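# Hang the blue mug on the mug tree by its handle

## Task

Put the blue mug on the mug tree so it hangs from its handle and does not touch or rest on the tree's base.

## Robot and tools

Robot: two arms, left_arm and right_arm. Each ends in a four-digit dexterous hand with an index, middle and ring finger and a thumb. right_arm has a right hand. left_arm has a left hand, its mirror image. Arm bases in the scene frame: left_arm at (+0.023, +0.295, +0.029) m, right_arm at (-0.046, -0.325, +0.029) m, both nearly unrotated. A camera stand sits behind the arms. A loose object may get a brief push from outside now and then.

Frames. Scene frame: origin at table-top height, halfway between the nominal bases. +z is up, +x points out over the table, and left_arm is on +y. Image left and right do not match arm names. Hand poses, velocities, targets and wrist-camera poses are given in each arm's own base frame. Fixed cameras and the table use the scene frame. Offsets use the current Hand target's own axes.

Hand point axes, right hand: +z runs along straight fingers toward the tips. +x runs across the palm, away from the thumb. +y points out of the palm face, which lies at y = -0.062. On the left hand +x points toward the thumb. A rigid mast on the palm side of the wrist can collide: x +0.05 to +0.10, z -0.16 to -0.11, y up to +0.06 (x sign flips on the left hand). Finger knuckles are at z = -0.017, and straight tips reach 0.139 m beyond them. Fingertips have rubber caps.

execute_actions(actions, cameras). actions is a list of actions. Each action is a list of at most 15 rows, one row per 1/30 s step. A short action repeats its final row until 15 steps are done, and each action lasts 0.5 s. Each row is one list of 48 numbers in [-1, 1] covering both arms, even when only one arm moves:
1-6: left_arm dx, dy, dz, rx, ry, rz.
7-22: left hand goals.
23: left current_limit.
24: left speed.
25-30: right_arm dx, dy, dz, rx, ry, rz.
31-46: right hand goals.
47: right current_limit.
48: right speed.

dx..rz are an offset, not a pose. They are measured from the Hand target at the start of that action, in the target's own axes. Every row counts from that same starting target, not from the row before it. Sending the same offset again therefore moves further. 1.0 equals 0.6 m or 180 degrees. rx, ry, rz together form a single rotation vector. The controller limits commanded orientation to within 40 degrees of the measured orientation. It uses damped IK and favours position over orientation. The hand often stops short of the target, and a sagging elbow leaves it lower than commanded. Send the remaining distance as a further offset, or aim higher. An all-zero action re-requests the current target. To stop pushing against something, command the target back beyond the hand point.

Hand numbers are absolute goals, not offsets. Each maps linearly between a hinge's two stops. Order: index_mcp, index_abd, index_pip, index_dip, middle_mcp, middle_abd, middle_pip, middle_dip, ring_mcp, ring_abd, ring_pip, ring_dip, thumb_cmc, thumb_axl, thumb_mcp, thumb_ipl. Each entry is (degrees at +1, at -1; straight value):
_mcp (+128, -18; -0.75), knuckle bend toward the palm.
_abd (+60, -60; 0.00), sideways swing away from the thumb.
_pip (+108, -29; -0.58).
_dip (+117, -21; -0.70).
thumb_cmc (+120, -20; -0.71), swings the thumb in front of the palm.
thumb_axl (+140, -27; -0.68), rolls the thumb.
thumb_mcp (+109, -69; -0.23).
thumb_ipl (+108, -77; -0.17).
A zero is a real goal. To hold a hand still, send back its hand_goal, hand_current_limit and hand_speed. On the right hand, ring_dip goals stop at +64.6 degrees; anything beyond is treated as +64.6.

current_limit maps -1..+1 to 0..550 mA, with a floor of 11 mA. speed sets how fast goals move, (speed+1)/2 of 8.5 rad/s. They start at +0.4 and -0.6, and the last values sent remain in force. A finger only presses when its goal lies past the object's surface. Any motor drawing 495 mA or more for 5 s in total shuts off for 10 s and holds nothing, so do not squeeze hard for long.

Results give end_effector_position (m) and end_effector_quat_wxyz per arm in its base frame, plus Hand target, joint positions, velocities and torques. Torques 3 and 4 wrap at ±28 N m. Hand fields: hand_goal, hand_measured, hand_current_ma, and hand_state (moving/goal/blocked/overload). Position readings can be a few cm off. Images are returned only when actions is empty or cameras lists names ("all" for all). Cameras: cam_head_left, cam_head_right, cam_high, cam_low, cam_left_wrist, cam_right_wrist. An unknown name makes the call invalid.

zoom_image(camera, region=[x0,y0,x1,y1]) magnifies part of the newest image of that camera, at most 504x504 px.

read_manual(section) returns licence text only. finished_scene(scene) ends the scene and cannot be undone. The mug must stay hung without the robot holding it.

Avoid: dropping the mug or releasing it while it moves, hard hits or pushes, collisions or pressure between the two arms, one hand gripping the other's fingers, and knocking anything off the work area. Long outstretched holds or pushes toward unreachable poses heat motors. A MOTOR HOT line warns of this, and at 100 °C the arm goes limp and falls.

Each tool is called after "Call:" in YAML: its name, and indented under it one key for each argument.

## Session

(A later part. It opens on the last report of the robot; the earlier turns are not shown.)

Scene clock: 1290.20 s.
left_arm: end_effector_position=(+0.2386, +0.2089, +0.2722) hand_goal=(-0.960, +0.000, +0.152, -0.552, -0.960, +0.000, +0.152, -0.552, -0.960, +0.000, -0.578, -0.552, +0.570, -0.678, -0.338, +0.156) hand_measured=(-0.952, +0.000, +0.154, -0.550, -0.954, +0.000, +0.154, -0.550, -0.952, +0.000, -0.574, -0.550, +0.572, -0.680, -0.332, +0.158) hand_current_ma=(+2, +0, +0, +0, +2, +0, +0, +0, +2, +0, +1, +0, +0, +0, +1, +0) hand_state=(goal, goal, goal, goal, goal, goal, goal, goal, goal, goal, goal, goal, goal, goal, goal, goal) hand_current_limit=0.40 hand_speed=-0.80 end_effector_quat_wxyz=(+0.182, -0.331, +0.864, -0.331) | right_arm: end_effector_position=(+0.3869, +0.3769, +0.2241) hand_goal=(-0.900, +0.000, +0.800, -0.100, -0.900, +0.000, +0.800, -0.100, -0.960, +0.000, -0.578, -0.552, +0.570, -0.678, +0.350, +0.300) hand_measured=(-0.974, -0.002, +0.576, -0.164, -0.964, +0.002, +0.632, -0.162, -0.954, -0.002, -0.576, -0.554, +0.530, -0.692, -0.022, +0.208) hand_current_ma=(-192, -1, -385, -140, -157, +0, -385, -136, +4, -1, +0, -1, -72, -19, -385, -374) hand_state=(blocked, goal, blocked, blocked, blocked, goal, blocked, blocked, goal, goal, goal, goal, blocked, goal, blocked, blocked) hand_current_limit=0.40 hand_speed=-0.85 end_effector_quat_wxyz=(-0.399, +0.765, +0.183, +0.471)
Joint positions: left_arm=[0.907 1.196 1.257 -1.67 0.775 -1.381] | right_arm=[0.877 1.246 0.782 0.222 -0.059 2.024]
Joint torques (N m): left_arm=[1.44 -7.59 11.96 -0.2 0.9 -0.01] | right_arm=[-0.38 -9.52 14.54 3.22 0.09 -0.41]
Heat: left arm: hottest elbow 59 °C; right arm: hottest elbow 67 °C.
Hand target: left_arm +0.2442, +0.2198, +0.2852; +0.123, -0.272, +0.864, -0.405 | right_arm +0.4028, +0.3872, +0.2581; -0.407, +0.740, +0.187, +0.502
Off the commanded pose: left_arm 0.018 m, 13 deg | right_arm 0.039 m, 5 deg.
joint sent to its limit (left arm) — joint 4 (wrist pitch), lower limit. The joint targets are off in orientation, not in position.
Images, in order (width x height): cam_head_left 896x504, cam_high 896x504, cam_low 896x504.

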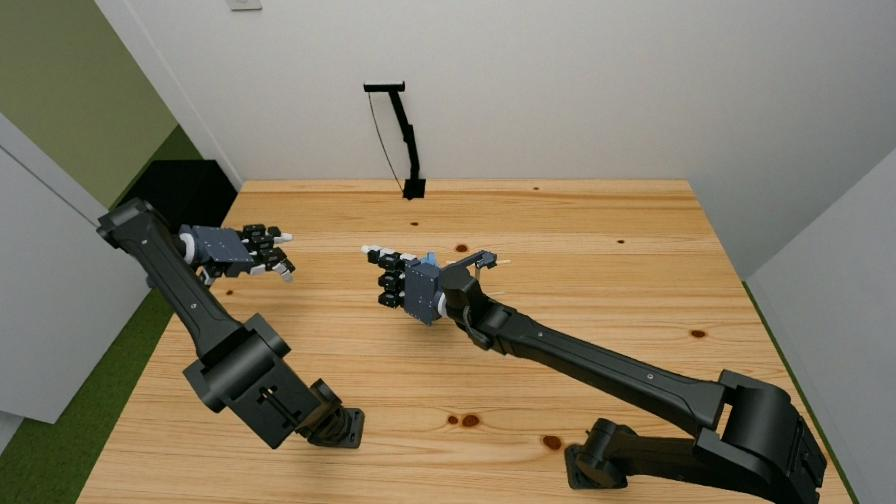

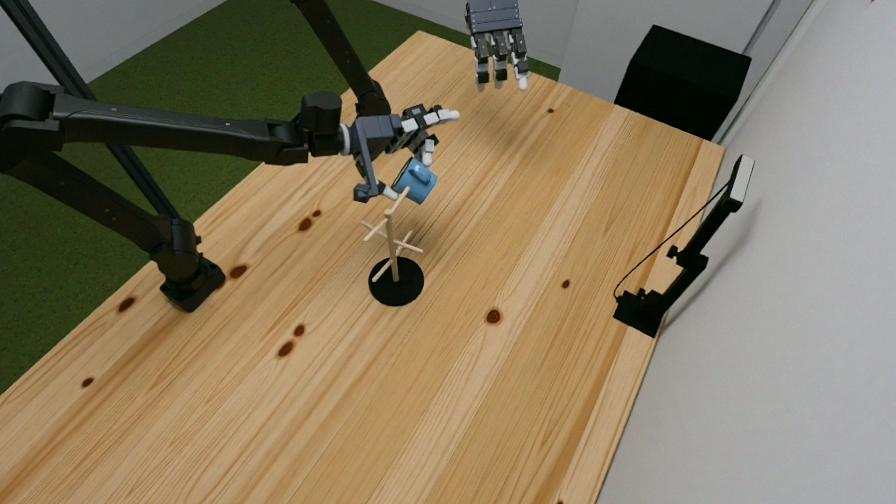

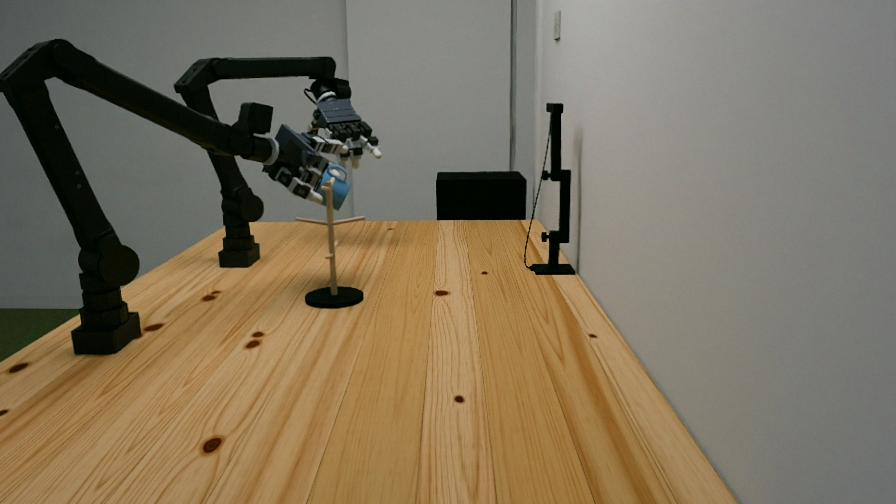

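Call:
execute_actions:
  actions:
    - [[0,0,0,0,0,0,-0.959,0,0.153,-0.551,-0.959,0,0.153,-0.551,-0.959,0,-0.577,-0.551,0.571,-0.678,-0.337,0.157,0.4,-0.8,-0.0245,0.0069,0.0011,0,0,0,-0.9,0,0.8,-0.1,-0.9,0,0.8,-0.1,-0.959,0,-0.577,-0.551,0.571,-0.678,0.35,0.30,0.4,-0.85]]
  cameras: ["cam_low","cam_high"]

Scene clock: 1315.70 s.
left_arm: end_effector_position=(+0.2386, +0.2089, +0.2722) hand_goal=(-0.960, +0.000, +0.152, -0.552, -0.960, +0.000, +0.152, -0.552, -0.960, +0.000, -0.578, -0.552, +0.570, -0.678, -0.338, +0.156) hand_measured=(-0.952, +0.000, +0.154, -0.550, -0.954, +0.000, +0.154, -0.550, -0.952, +0.000, -0.574, -0.550, +0.572, -0.680, -0.332, +0.158) hand_current_ma=(+2, +0, +0, +0, +2, +0, +0, +0, +2, +0, +1, +0, +0, +0, +1, +0) hand_state=(goal, goal, goal, goal, goal, goal, goal, goal, goal, goal, goal, goal, goal, goal, goal, goal) hand_current_limit=0.40 hand_speed=-0.80 end_effector_quat_wxyz=(+0.182, -0.331, +0.864, -0.331) | right_arm: end_effector_position=(+0.3915, +0.3815, +0.2247) hand_goal=(-0.900, +0.000, +0.800, -0.100, -0.900, +0.000, +0.800, -0.100, -0.960, +0.000, -0.578, -0.552, +0.570, -0.678, +0.350, +0.300) hand_measured=(-0.974, -0.002, +0.576, -0.164, -0.964, +0.002, +0.632, -0.162, -0.954, -0.002, -0.576, -0.554, +0.530, -0.692, -0.022, +0.208) hand_current_ma=(-192, -1, -385, -140, -157, +0, -385, -136, +4, -1, +0, -1, -72, -19, -385, -374) hand_state=(blocked, goal, blocked, blocked, blocked, goal, blocked, blocked, goal, goal, goal, goal, blocked, goal, blocked, blocked) hand_current_limit=0.40 hand_speed=-0.85 end_effector_quat_wxyz=(-0.404, +0.758, +0.181, +0.479)
Joint positions: left_arm=[0.907 1.196 1.257 -1.67 0.775 -1.381] | right_arm=[0.877 1.264 0.782 0.265 -0.056 2.024]
Joint torques (N m): left_arm=[1.49 -7.65 11.97 -0.21 0.9 -0.01] | right_arm=[0.38 -9.52 11.96 3.32 0.18 -0.36]
Heat: left arm: hottest elbow 59 °C; right arm: hottest elbow 65 °C.
Hand target: left_arm +0.2442, +0.2198, +0.2852; +0.123, -0.272, +0.864, -0.405 | right_arm +0.3998, +0.3872, +0.2431; -0.407, +0.740, +0.187, +0.502
Off the commanded pose: left_arm 0.018 m, 13 deg | right_arm 0.021 m, 3 deg.
joint sent to its limit (left arm) — joint 4 (wrist pitch), lower limit. The joint targets are off in orientation, not in position.
Images, in order (width x height): cam_high 896x504, cam_low 896x504.

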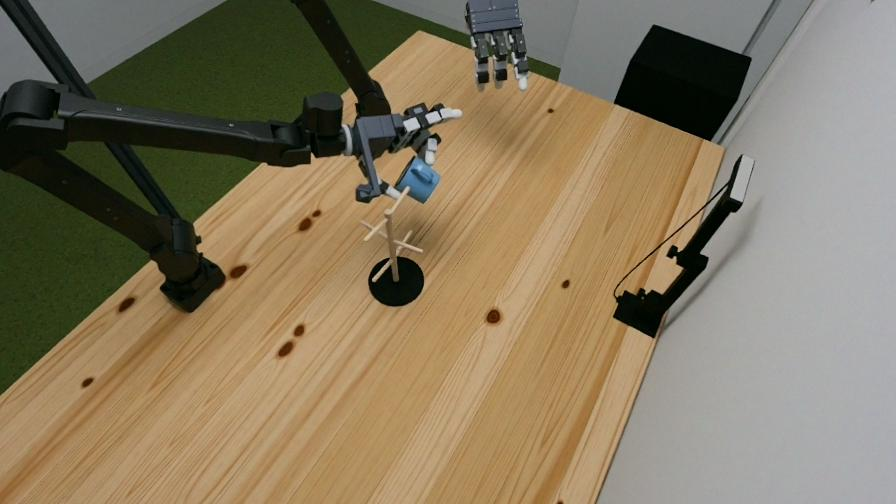

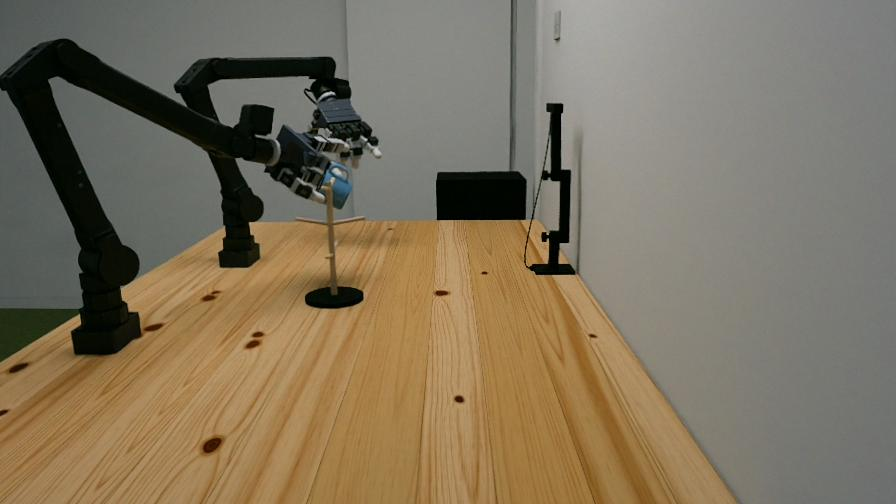

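Call:
execute_actions:
  actions:
    - [[0,0,0,0,0,0,-0.959,0,0.153,-0.551,-0.959,0,0.153,-0.551,-0.959,0,-0.577,-0.551,0.571,-0.678,-0.337,0.157,0.4,-0.8,-0.0243,0.0098,-0.0051,0,0,0,-0.9,0,0.8,-0.1,-0.9,0,0.8,-0.1,-0.959,0,-0.577,-0.551,0.571,-0.678,0.35,0.30,0.4,-0.85]]
  cameras: ["cam_low","cam_high"]

Call:
zoom_image:
  camera: "cam_low"
  region: [280, 140, 380, 220]

Call:
zoom_image:
  camera: "cam_high"
  region: [350, 130, 470, 230]

Scene clock: 1321.87 s.
left_arm: end_effector_position=(+0.2386, +0.2089, +0.2722) hand_goal=(-0.960, +0.000, +0.152, -0.552, -0.960, +0.000, +0.152, -0.552, -0.960, +0.000, -0.578, -0.552, +0.570, -0.678, -0.338, +0.156) hand_measured=(-0.952, +0.000, +0.154, -0.550, -0.954, +0.000, +0.154, -0.550, -0.952, +0.000, -0.574, -0.550, +0.572, -0.680, -0.332, +0.158) hand_current_ma=(+2, +0, +0, +0, +2, +0, +0, +0, +2, +0, +1, +0, +0, +0, +1, +0) hand_state=(goal, goal, goal, goal, goal, goal, goal, goal, goal, goal, goal, goal, goal, goal, goal, goal) hand_current_limit=0.40 hand_speed=-0.80 end_effector_quat_wxyz=(+0.182, -0.331, +0.864, -0.331) | right_arm: end_effector_position=(+0.3894, +0.3787, +0.2125) hand_goal=(-0.900, +0.000, +0.800, -0.100, -0.900, +0.000, +0.800, -0.100, -0.960, +0.000, -0.578, -0.552, +0.570, -0.678, +0.350, +0.300) hand_measured=(-0.974, -0.002, +0.576, -0.164, -0.964, +0.002, +0.632, -0.162, -0.954, -0.002, -0.576, -0.554, +0.530, -0.692, -0.022, +0.208) hand_current_ma=(-192, -1, -385, -140, -157, +0, -385, -136, +4, -1, +0, -1, -72, -19, -385, -374) hand_state=(blocked, goal, blocked, blocked, blocked, goal, blocked, blocked, goal, goal, goal, goal, blocked, goal, blocked, blocked) hand_current_limit=0.40 hand_speed=-0.85 end_effector_quat_wxyz=(-0.404, +0.757, +0.181, +0.481)
Joint positions: left_arm=[0.907 1.196 1.257 -1.67 0.775 -1.381] | right_arm=[0.877 1.274 0.751 0.311 -0.055 2.024]
Joint torques (N m): left_arm=[1.44 -7.59 11.97 -0.18 0.9 -0.01] | right_arm=[0.26 -9.35 11.38 3.37 0.13 -0.38]
Heat: left arm: hottest elbow 59 °C; right arm: hottest elbow 64 °C.
Hand target: left_arm +0.2442, +0.2198, +0.2852; +0.123, -0.272, +0.864, -0.405 | right_arm +0.3958, +0.3832, +0.2282; -0.407, +0.740, +0.187, +0.502
Off the commanded pose: left_arm 0.018 m, 13 deg | right_arm 0.017 m, 3 deg.
joint sent to its limit (left arm) — joint 4 (wrist pitch), lower limit. The joint targets are off in orientation, not in position.
Images, in order (width x height): cam_high 896x504, cam_low 896x504.

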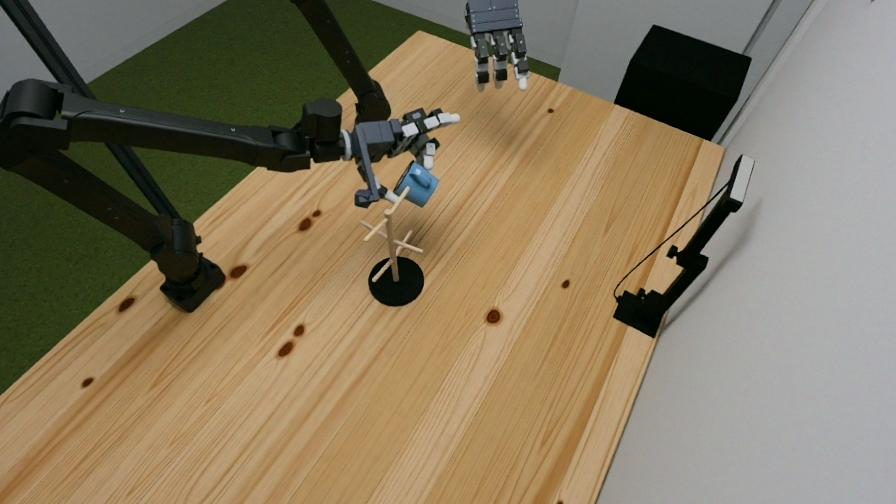

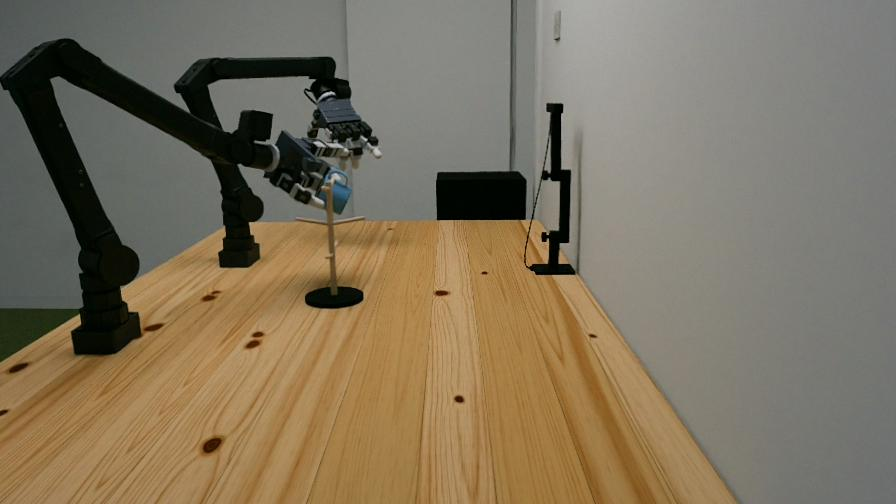

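Scaled by 5.040 from the camera's 896x504 image, which has a finer 1280x720 frame.

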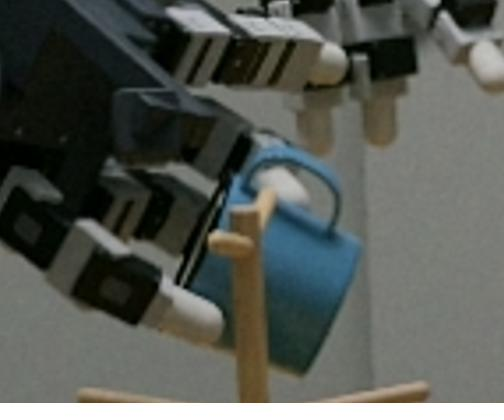

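Scaled by 4.200 from the camera's 896x504 image, which has a finer 1280x720 frame.

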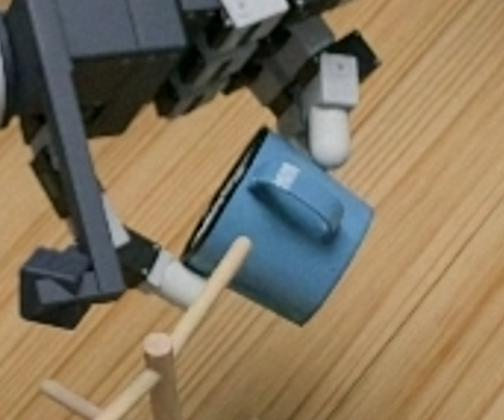

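Call:
zoom_image:
  camera: "cam_low"
  region: [312, 160, 362, 200]

Scaled by 10.080 from the camera's 896x504 image, which has a finer 1280x720 frame.

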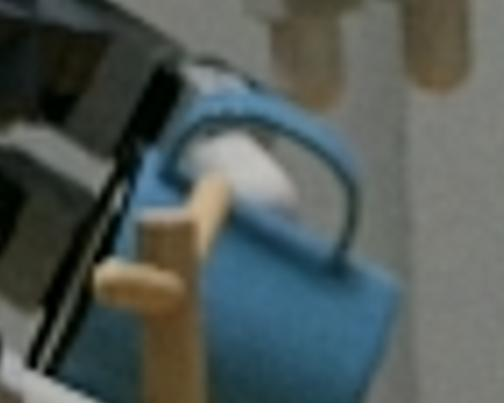

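Call:
execute_actions:
  actions:
    - [[0,0,0,0,0,0,-0.959,0,0.153,-0.551,-0.959,0,0.153,-0.551,-0.959,0,-0.577,-0.551,0.571,-0.678,-0.337,0.157,0.4,-0.8,0.0271,-0.0243,-0.0139,0,0,0,-0.9,0,0.8,-0.1,-0.9,0,0.8,-0.1,-0.959,0,-0.577,-0.551,0.571,-0.678,0.35,0.30,0.4,-0.85]]
  cameras: ["cam_low","cam_high"]

Call:
zoom_image:
  camera: "cam_low"
  region: [312, 160, 362, 200]

Call:
zoom_image:
  camera: "cam_high"
  region: [350, 130, 470, 230]

Scene clock: 1352.97 s.
left_arm: end_effector_position=(+0.2386, +0.2089, +0.2722) hand_goal=(-0.960, +0.000, +0.152, -0.552, -0.960, +0.000, +0.152, -0.552, -0.960, +0.000, -0.578, -0.552, +0.570, -0.678, -0.338, +0.156) hand_measured=(-0.952, +0.000, +0.154, -0.550, -0.954, +0.000, +0.154, -0.550, -0.952, +0.000, -0.574, -0.550, +0.572, -0.680, -0.332, +0.158) hand_current_ma=(+2, +0, +0, +0, +2, +0, +0, +0, +2, +0, +1, +0, +0, +0, +1, +0) hand_state=(goal, goal, goal, goal, goal, goal, goal, goal, goal, goal, goal, goal, goal, goal, goal, goal) hand_current_limit=0.40 hand_speed=-0.80 end_effector_quat_wxyz=(+0.182, -0.331, +0.864, -0.331) | right_arm: end_effector_position=(+0.3861, +0.3730, +0.2197) hand_goal=(-0.900, +0.000, +0.800, -0.100, -0.900, +0.000, +0.800, -0.100, -0.960, +0.000, -0.578, -0.552, +0.570, -0.678, +0.350, +0.300) hand_measured=(-0.974, -0.002, +0.576, -0.164, -0.964, +0.002, +0.632, -0.162, -0.954, -0.002, -0.576, -0.554, +0.530, -0.692, -0.022, +0.208) hand_current_ma=(-192, -1, -385, -140, -157, +0, -385, -136, +4, -1, +0, -1, -72, -19, -385, -374) hand_state=(blocked, goal, blocked, blocked, blocked, goal, blocked, blocked, goal, goal, goal, goal, blocked, goal, blocked, blocked) hand_current_limit=0.40 hand_speed=-0.85 end_effector_quat_wxyz=(-0.399, +0.759, +0.177, +0.483)
Joint positions: left_arm=[0.907 1.196 1.257 -1.67 0.775 -1.381] | right_arm=[0.88 1.246 0.751 0.279 -0.039 2.024]
Joint torques (N m): left_arm=[1.49 -7.65 11.97 -0.2 0.9 -0.01] | right_arm=[1.03 -11.22 13.45 1.96 0.16 -0.35]
Heat: left arm: hottest elbow 60 °C; right arm: hottest elbow 65 °C.
Hand target: left_arm +0.2442, +0.2198, +0.2852; +0.123, -0.272, +0.864, -0.405 | right_arm +0.3877, +0.3832, +0.2502; -0.407, +0.740, +0.187, +0.502
Off the commanded pose: left_arm 0.018 m, 13 deg | right_arm 0.032 m, 3 deg.
joint sent to its limit (left arm) — joint 4 (wrist pitch), lower limit. The joint targets are off in orientation, not in position.
Images, in order (width x height): cam_high 896x504, cam_low 896x504.

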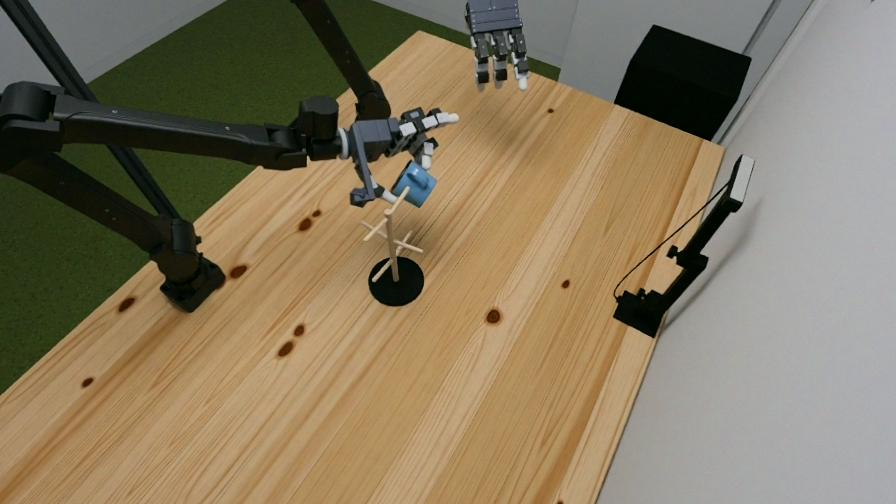

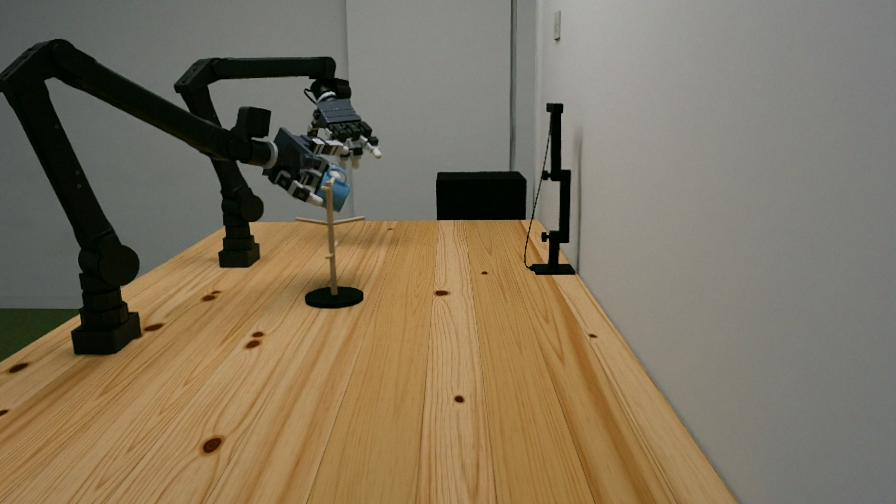

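Scaled by 10.080 from the camera's 896x504 image, which has a finer 1280x720 frame.

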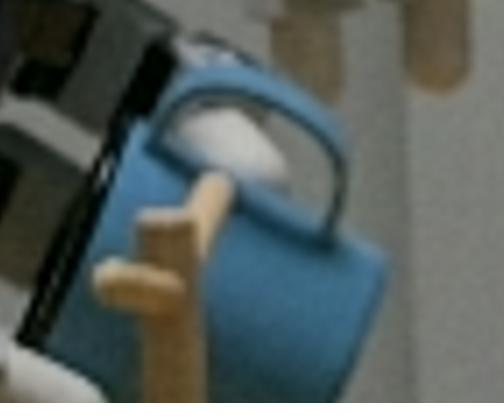

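Scaled by 4.200 from the camera's 896x504 image, which has a finer 1280x720 frame.

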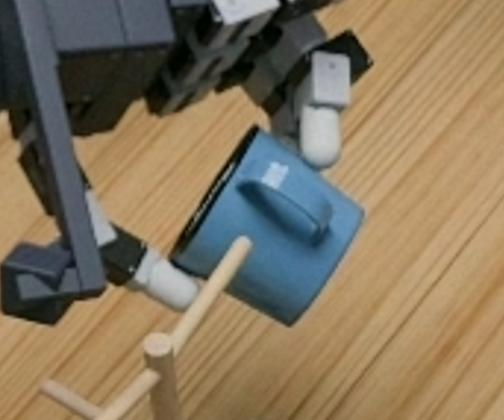

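Call:
execute_actions:
  actions:
    - [[0,0,0,0,0,0,-0.959,0,0.153,-0.551,-0.959,0,0.153,-0.551,-0.959,0,-0.577,-0.551,0.571,-0.678,-0.337,0.157,0.4,-0.8,0.0047,0.0078,-0.0248,0,0,0,-0.9,0,0.8,-0.1,-0.9,0,0.8,-0.1,-0.959,0,-0.577,-0.551,0.571,-0.678,0.35,0.30,0.4,-0.85]]
  cameras: ["cam_low","cam_high"]

Call:
zoom_image:
  camera: "cam_low"
  region: [312, 160, 362, 200]

Call:
zoom_image:
  camera: "cam_high"
  region: [350, 130, 470, 230]

Scene clock: 1359.80 s.
left_arm: end_effector_position=(+0.2386, +0.2089, +0.2722) hand_goal=(-0.960, +0.000, +0.152, -0.552, -0.960, +0.000, +0.152, -0.552, -0.960, +0.000, -0.578, -0.552, +0.570, -0.678, -0.338, +0.156) hand_measured=(-0.952, +0.000, +0.154, -0.550, -0.954, +0.000, +0.154, -0.550, -0.952, +0.000, -0.574, -0.550, +0.572, -0.680, -0.332, +0.158) hand_current_ma=(+2, +0, +0, +0, +2, +0, +0, +0, +2, +0, +1, +0, +0, +0, +1, +0) hand_state=(goal, goal, goal, goal, goal, goal, goal, goal, goal, goal, goal, goal, goal, goal, goal, goal) hand_current_limit=0.40 hand_speed=-0.80 end_effector_quat_wxyz=(+0.182, -0.331, +0.864, -0.331) | right_arm: end_effector_position=(+0.3811, +0.3691, +0.2392) hand_goal=(-0.900, +0.000, +0.800, -0.100, -0.900, +0.000, +0.800, -0.100, -0.960, +0.000, -0.578, -0.552, +0.570, -0.678, +0.350, +0.300) hand_measured=(-0.974, -0.002, +0.576, -0.164, -0.964, +0.002, +0.632, -0.162, -0.954, -0.002, -0.576, -0.554, +0.530, -0.692, -0.022, +0.208) hand_current_ma=(-192, -1, -385, -140, -157, +0, -385, -136, +4, -1, +0, -1, -72, -19, -385, -374) hand_state=(blocked, goal, blocked, blocked, blocked, goal, blocked, blocked, goal, goal, goal, goal, blocked, goal, blocked, blocked) hand_current_limit=0.40 hand_speed=-0.85 end_effector_quat_wxyz=(-0.408, +0.749, +0.178, +0.490)
Joint positions: left_arm=[0.907 1.196 1.257 -1.67 0.775 -1.381] | right_arm=[0.88 1.199 0.751 0.261 -0.047 2.024]
Joint torques (N m): left_arm=[1.44 -7.65 11.96 -0.2 0.9 -0.01] | right_arm=[-0.38 -10.23 11.59 2.06 -0.2 -0.4]
Heat: left arm: hottest elbow 60 °C; right arm: hottest elbow 66 °C.
Hand target: left_arm +0.2442, +0.2198, +0.2852; +0.123, -0.272, +0.864, -0.405 | right_arm +0.3833, +0.3683, +0.2532; -0.407, +0.740, +0.187, +0.502
Off the commanded pose: left_arm 0.018 m, 13 deg | right_arm 0.014 m, 2 deg.
joint sent to its limit (left arm) — joint 4 (wrist pitch), lower limit. The joint targets are off in orientation, not in position.
Images, in order (width x height): cam_high 896x504, cam_low 896x504.

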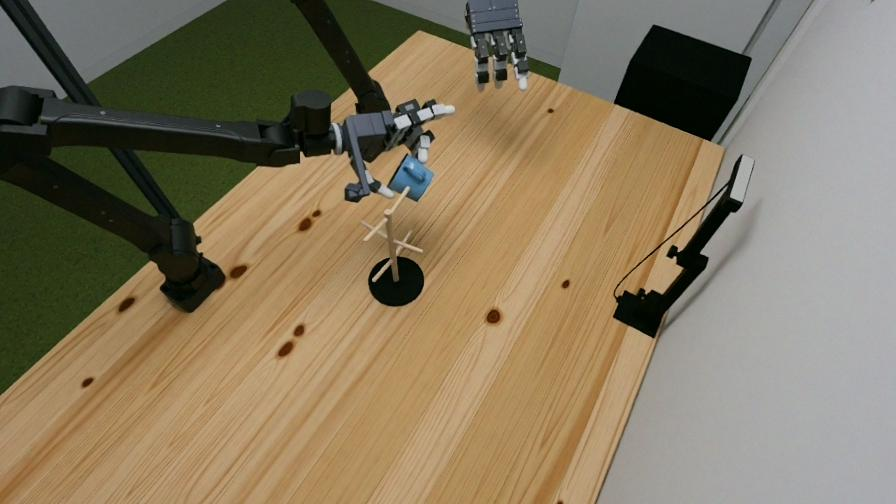

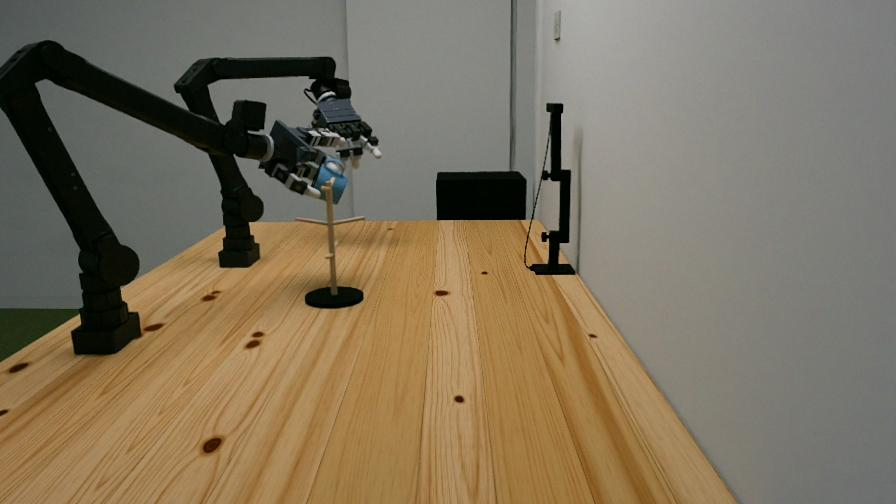

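Scaled by 10.080 from the camera's 896x504 image, which has a finer 1280x720 frame.

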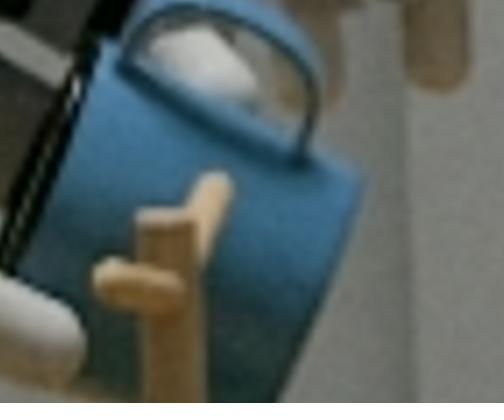

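Scaled by 4.200 from the camera's 896x504 image, which has a finer 1280x720 frame.

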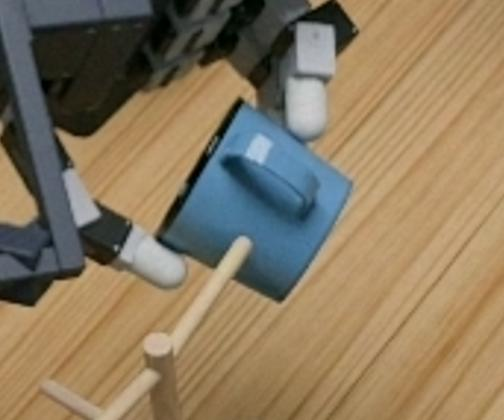

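Call:
execute_actions:
  actions:
    - [[0,0,0,0,0,0,-0.959,0,0.153,-0.551,-0.959,0,0.153,-0.551,-0.959,0,-0.577,-0.551,0.571,-0.678,-0.337,0.157,0.4,-0.8,-0.0179,0.0083,0.0033,0,0,0,-0.9,0,0.8,-0.1,-0.9,0,0.8,-0.1,-0.959,0,-0.577,-0.551,0.571,-0.678,0.35,0.30,0.4,-0.85]]
    - [[0,0,0,0,0,0,-0.959,0,0.153,-0.551,-0.959,0,0.153,-0.551,-0.959,0,-0.577,-0.551,0.571,-0.678,-0.337,0.157,0.4,-0.8,0,0,0,0,0,0,-0.9,0,0.8,-0.1,-0.9,0,0.8,-0.1,-0.959,0,-0.577,-0.551,0.571,-0.678,0.35,0.30,0.4,-0.85]]
  cameras: ["cam_low"]

Call:
zoom_image:
  camera: "cam_low"
  region: [312, 160, 362, 200]

Scene clock: 1368.50 s.
left_arm: end_effector_position=(+0.2386, +0.2089, +0.2722) hand_goal=(-0.960, +0.000, +0.152, -0.552, -0.960, +0.000, +0.152, -0.552, -0.960, +0.000, -0.578, -0.552, +0.570, -0.678, -0.338, +0.156) hand_measured=(-0.952, +0.000, +0.154, -0.550, -0.954, +0.000, +0.154, -0.550, -0.952, +0.000, -0.574, -0.550, +0.572, -0.680, -0.332, +0.158) hand_current_ma=(+2, +0, +0, +0, +2, +0, +0, +0, +2, +0, +1, +0, +0, +0, +1, +0) hand_state=(goal, goal, goal, goal, goal, goal, goal, goal, goal, goal, goal, goal, goal, goal, goal, goal) hand_current_limit=0.40 hand_speed=-0.80 end_effector_quat_wxyz=(+0.182, -0.331, +0.864, -0.331) | right_arm: end_effector_position=(+0.3768, +0.3638, +0.2249) hand_goal=(-0.900, +0.000, +0.800, -0.100, -0.900, +0.000, +0.800, -0.100, -0.960, +0.000, -0.578, -0.552, +0.570, -0.678, +0.350, +0.300) hand_measured=(-0.974, -0.002, +0.576, -0.164, -0.964, +0.002, +0.632, -0.162, -0.954, -0.002, -0.576, -0.554, +0.530, -0.692, -0.022, +0.208) hand_current_ma=(-192, -1, -385, -140, -157, +0, -385, -136, +4, -1, +0, -1, -72, -19, -385, -374) hand_state=(blocked, goal, blocked, blocked, blocked, goal, blocked, blocked, goal, goal, goal, goal, blocked, goal, blocked, blocked) hand_current_limit=0.40 hand_speed=-0.85 end_effector_quat_wxyz=(-0.403, +0.757, +0.179, +0.482)
Joint positions: left_arm=[0.907 1.196 1.257 -1.67 0.775 -1.381] | right_arm=[0.88 1.199 0.726 0.261 -0.047 2.024]
Joint torques (N m): left_arm=[1.44 -7.59 11.96 -0.2 0.9 -0.01] | right_arm=[-0.21 -8.82 11.63 3.25 -0.16 -0.42]
Heat: left arm: hottest elbow 60 °C; right arm: hottest elbow 66 °C.
Hand target: left_arm +0.2442, +0.2198, +0.2852; +0.123, -0.272, +0.864, -0.405 | right_arm +0.3833, +0.3682, +0.2411; -0.407, +0.740, +0.187, +0.502
Off the commanded pose: left_arm 0.018 m, 13 deg | right_arm 0.018 m, 3 deg.
joint sent to its limit (left arm) — joint 4 (wrist pitch), lower limit. The joint targets are off in orientation, not in position.
Images, in order (width x height): cam_low 896x504.

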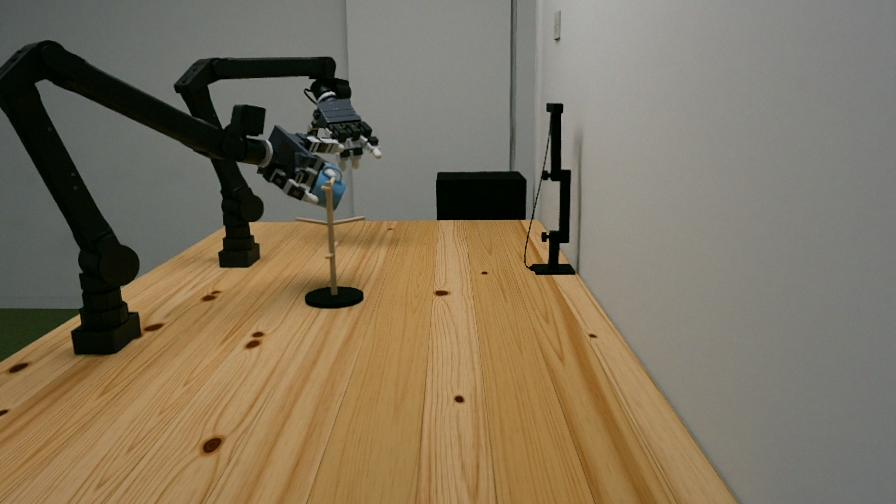

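Scaled by 10.080 from the camera's 896x504 image, which has a finer 1280x720 frame.

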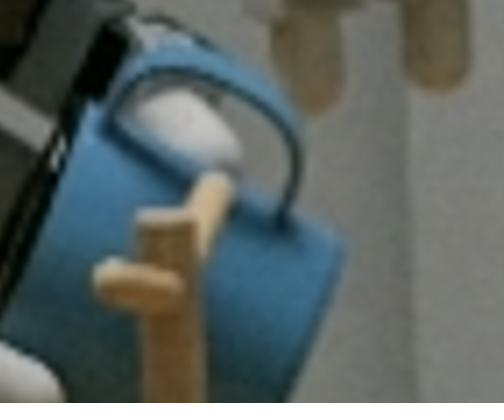

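Call:
execute_actions:
  actions:
    - [[0,0,0,0,0,0,-0.959,0,0.153,-0.551,-0.959,0,0.153,-0.551,-0.959,0,-0.577,-0.551,0.571,-0.678,-0.337,0.157,0.4,-0.8,-0.0047,0.0221,-0.0051,0,0,0,-0.9,0,0.8,-0.1,-0.9,0,0.8,-0.1,-0.959,0,-0.577,-0.551,0.571,-0.678,0.35,0.30,0.4,-0.85]]
    - [[0,0,0,0,0,0,-0.959,0,0.153,-0.551,-0.959,0,0.153,-0.551,-0.959,0,-0.577,-0.551,0.571,-0.678,-0.337,0.157,0.4,-0.8,0,0,0,0,0,0,-0.9,0,0.8,-0.1,-0.9,0,0.8,-0.1,-0.959,0,-0.577,-0.551,0.571,-0.678,0.35,0.30,0.4,-0.85]]
  cameras: ["cam_low","cam_high"]

Call:
zoom_image:
  camera: "cam_low"
  region: [312, 160, 362, 200]

Call:
zoom_image:
  camera: "cam_high"
  region: [350, 130, 470, 230]

Scene clock: 1380.10 s.
left_arm: end_effector_position=(+0.2386, +0.2089, +0.2722) hand_goal=(-0.960, +0.000, +0.152, -0.552, -0.960, +0.000, +0.152, -0.552, -0.960, +0.000, -0.578, -0.552, +0.570, -0.678, -0.338, +0.156) hand_measured=(-0.952, +0.000, +0.154, -0.550, -0.954, +0.000, +0.154, -0.550, -0.952, +0.000, -0.574, -0.550, +0.572, -0.680, -0.332, +0.158) hand_current_ma=(+2, +0, +0, +0, +2, +0, +0, +0, +2, +0, +1, +0, +0, +0, +1, +0) hand_state=(goal, goal, goal, goal, goal, goal, goal, goal, goal, goal, goal, goal, goal, goal, goal, goal) hand_current_limit=0.40 hand_speed=-0.80 end_effector_quat_wxyz=(+0.182, -0.331, +0.864, -0.331) | right_arm: end_effector_position=(+0.3787, +0.3581, +0.2177) hand_goal=(-0.900, +0.000, +0.800, -0.100, -0.900, +0.000, +0.800, -0.100, -0.960, +0.000, -0.578, -0.552, +0.570, -0.678, +0.350, +0.300) hand_measured=(-0.974, -0.002, +0.576, -0.164, -0.964, +0.002, +0.632, -0.162, -0.954, -0.002, -0.576, -0.554, +0.530, -0.692, -0.022, +0.208) hand_current_ma=(-192, -1, -385, -140, -157, +0, -385, -136, +4, -1, +0, -1, -72, -19, -385, -374) hand_state=(blocked, goal, blocked, blocked, blocked, goal, blocked, blocked, goal, goal, goal, goal, blocked, goal, blocked, blocked) hand_current_limit=0.40 hand_speed=-0.85 end_effector_quat_wxyz=(-0.406, +0.756, +0.181, +0.479)
Joint positions: left_arm=[0.907 1.196 1.257 -1.67 0.775 -1.381] | right_arm=[0.861 1.199 0.706 0.281 -0.076 2.022]
Joint torques (N m): left_arm=[1.49 -7.65 11.96 -0.18 0.9 -0.01] | right_arm=[-0.85 -8.7 11.45 3.38 -0.19 -0.42]
Heat: left arm: hottest elbow 60 °C; right arm: hottest elbow 63 °C.
Hand target: left_arm +0.2442, +0.2198, +0.2852; +0.123, -0.272, +0.864, -0.405 | right_arm +0.3894, +0.3583, +0.2337; -0.407, +0.740, +0.187, +0.502
Off the commanded pose: left_arm 0.018 m, 13 deg | right_arm 0.019 m, 3 deg.
joint sent to its limit (left arm) — joint 4 (wrist pitch), lower limit. The joint targets are off in orientation, not in position.
Images, in order (width x height): cam_high 896x504, cam_low 896x504.

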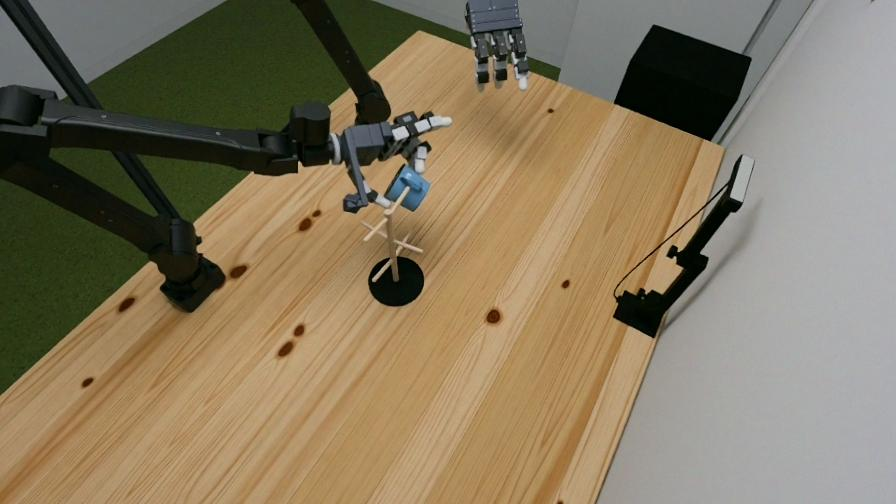

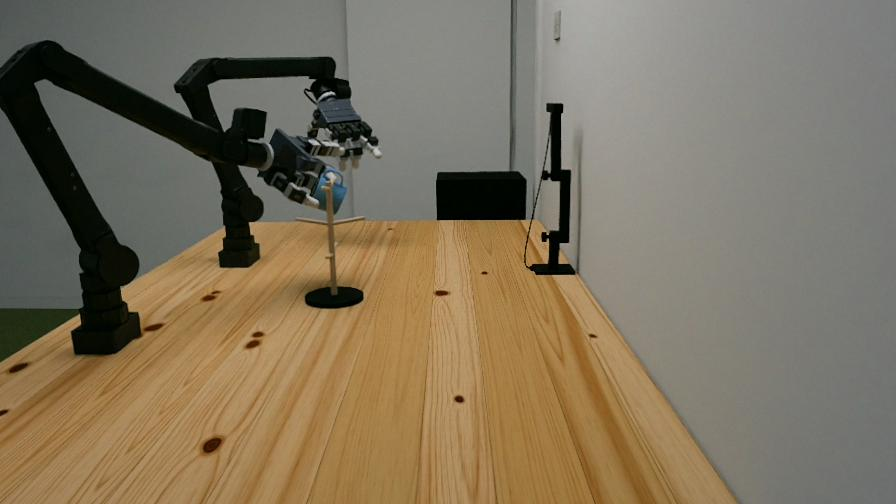

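Scaled by 10.080 from the camera's 896x504 image, which has a finer 1280x720 frame.

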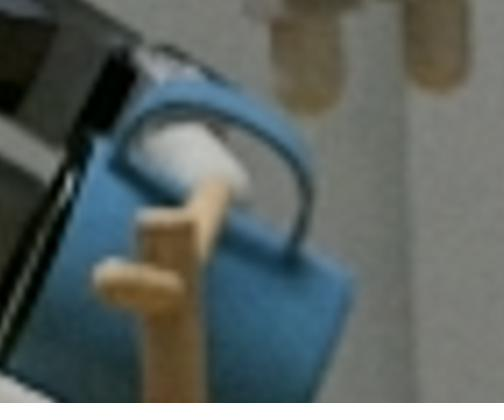

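Scaled by 4.200 from the camera's 896x504 image, which has a finer 1280x720 frame.

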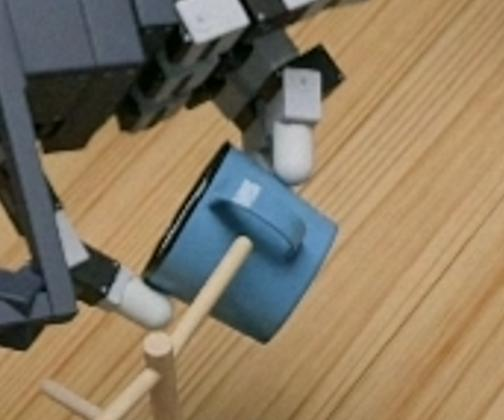

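Call:
execute_actions:
  actions:
    - [[0,0,0,0,0,0,-0.959,0,0.153,-0.551,-0.959,0,0.153,-0.551,-0.959,0,-0.577,-0.551,0.571,-0.678,-0.337,0.157,0.4,-0.8,0.0029,0.0097,-0.0088,0,0,0,-0.9,0,0.8,-0.1,-0.9,0,0.8,-0.1,-0.959,0,-0.577,-0.551,0.571,-0.678,0.35,0.30,0.4,-0.85]]
    - [[0,0,0,0,0,0,-0.959,0,0.153,-0.551,-0.959,0,0.153,-0.551,-0.959,0,-0.577,-0.551,0.571,-0.678,-0.337,0.157,0.4,-0.8,0,0,0,0,0,0,-0.9,0,0.8,-0.1,-0.9,0,0.8,-0.1,-0.959,0,-0.577,-0.551,0.571,-0.678,0.35,0.30,0.4,-0.85]]
  cameras: ["cam_low","cam_high","cam_head_left","cam_head_right"]

Call:
zoom_image:
  camera: "cam_low"
  region: [312, 160, 362, 200]

Call:
zoom_image:
  camera: "cam_high"
  region: [380, 160, 440, 210]

Scene clock: 1396.97 s.
left_arm: end_effector_position=(+0.2386, +0.2089, +0.2722) hand_goal=(-0.960, +0.000, +0.152, -0.552, -0.960, +0.000, +0.152, -0.552, -0.960, +0.000, -0.578, -0.552, +0.570, -0.678, -0.338, +0.156) hand_measured=(-0.952, +0.000, +0.154, -0.550, -0.954, +0.000, +0.154, -0.550, -0.952, +0.000, -0.574, -0.550, +0.572, -0.680, -0.332, +0.158) hand_current_ma=(+2, +0, +0, +0, +2, +0, +0, +0, +2, +0, +1, +0, +0, +0, +1, +0) hand_state=(goal, goal, goal, goal, goal, goal, goal, goal, goal, goal, goal, goal, goal, goal, goal, goal) hand_current_limit=0.40 hand_speed=-0.80 end_effector_quat_wxyz=(+0.182, -0.331, +0.864, -0.331) | right_arm: end_effector_position=(+0.3812, +0.3518, +0.2116) hand_goal=(-0.900, +0.000, +0.800, -0.100, -0.900, +0.000, +0.800, -0.100, -0.960, +0.000, -0.578, -0.552, +0.570, -0.678, +0.350, +0.300) hand_measured=(-0.974, -0.002, +0.576, -0.164, -0.964, +0.002, +0.632, -0.162, -0.954, -0.002, -0.576, -0.554, +0.530, -0.692, -0.022, +0.208) hand_current_ma=(-192, -1, -385, -140, -157, +0, -385, -136, +4, -1, +0, -1, -72, -19, -385, -374) hand_state=(blocked, goal, blocked, blocked, blocked, goal, blocked, blocked, goal, goal, goal, goal, blocked, goal, blocked, blocked) hand_current_limit=0.40 hand_speed=-0.85 end_effector_quat_wxyz=(-0.404, +0.760, +0.182, +0.476)
Joint positions: left_arm=[0.907 1.196 1.257 -1.67 0.775 -1.381] | right_arm=[0.843 1.199 0.695 0.281 -0.093 2.019]
Joint torques (N m): left_arm=[1.44 -7.53 11.96 -0.18 0.9 -0.01] | right_arm=[-0.67 -10.23 11.29 3.12 -0.2 -0.41]
Heat: left arm: hottest elbow 60 °C; right arm: hottest elbow 64 °C.
Hand target: left_arm +0.2442, +0.2198, +0.2852; +0.123, -0.272, +0.864, -0.405 | right_arm +0.3911, +0.3504, +0.2337; -0.407, +0.740, +0.187, +0.502
Off the commanded pose: left_arm 0.018 m, 13 deg | right_arm 0.024 m, 4 deg.
joint sent to its limit (left arm) — joint 4 (wrist pitch), lower limit. The joint targets are off in orientation, not in position.
Images, in order (width x height): cam_head_left 896x504, cam_head_right 896x504, cam_high 896x504, cam_low 896x504.

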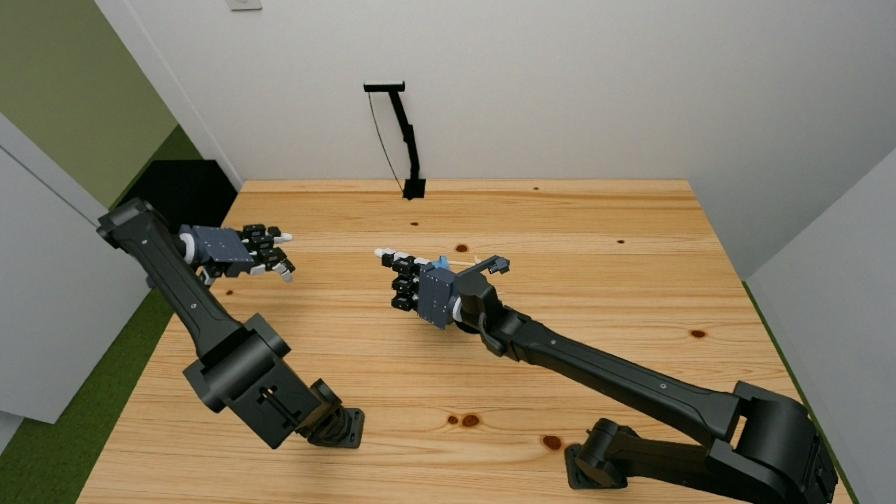

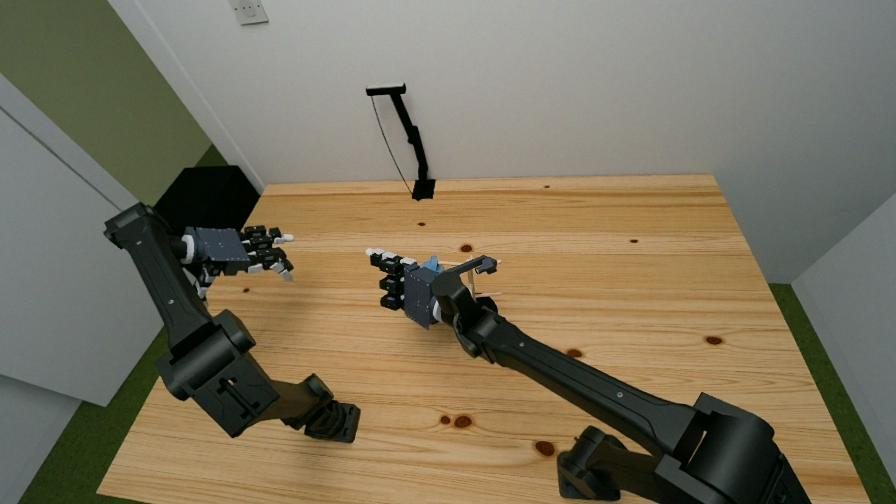

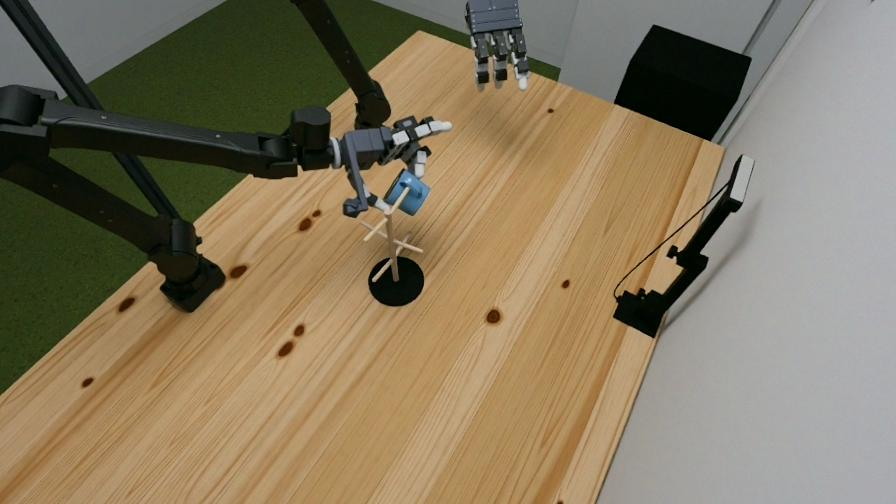

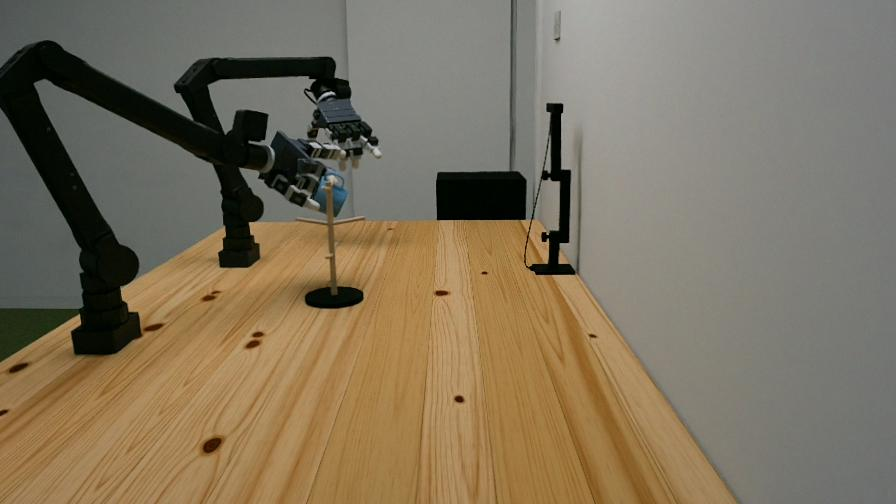

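Scaled by 10.080 from the camera's 896x504 image, which has a finer 1280x720 frame.

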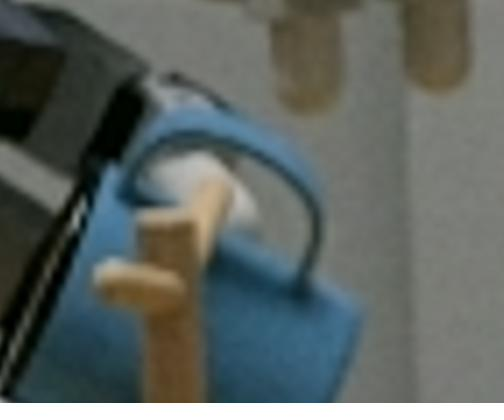

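Scaled by 8.400 from the camera's 896x504 image, which has a finer 1280x720 frame.

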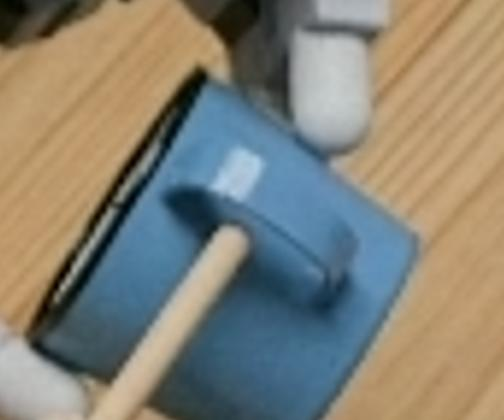

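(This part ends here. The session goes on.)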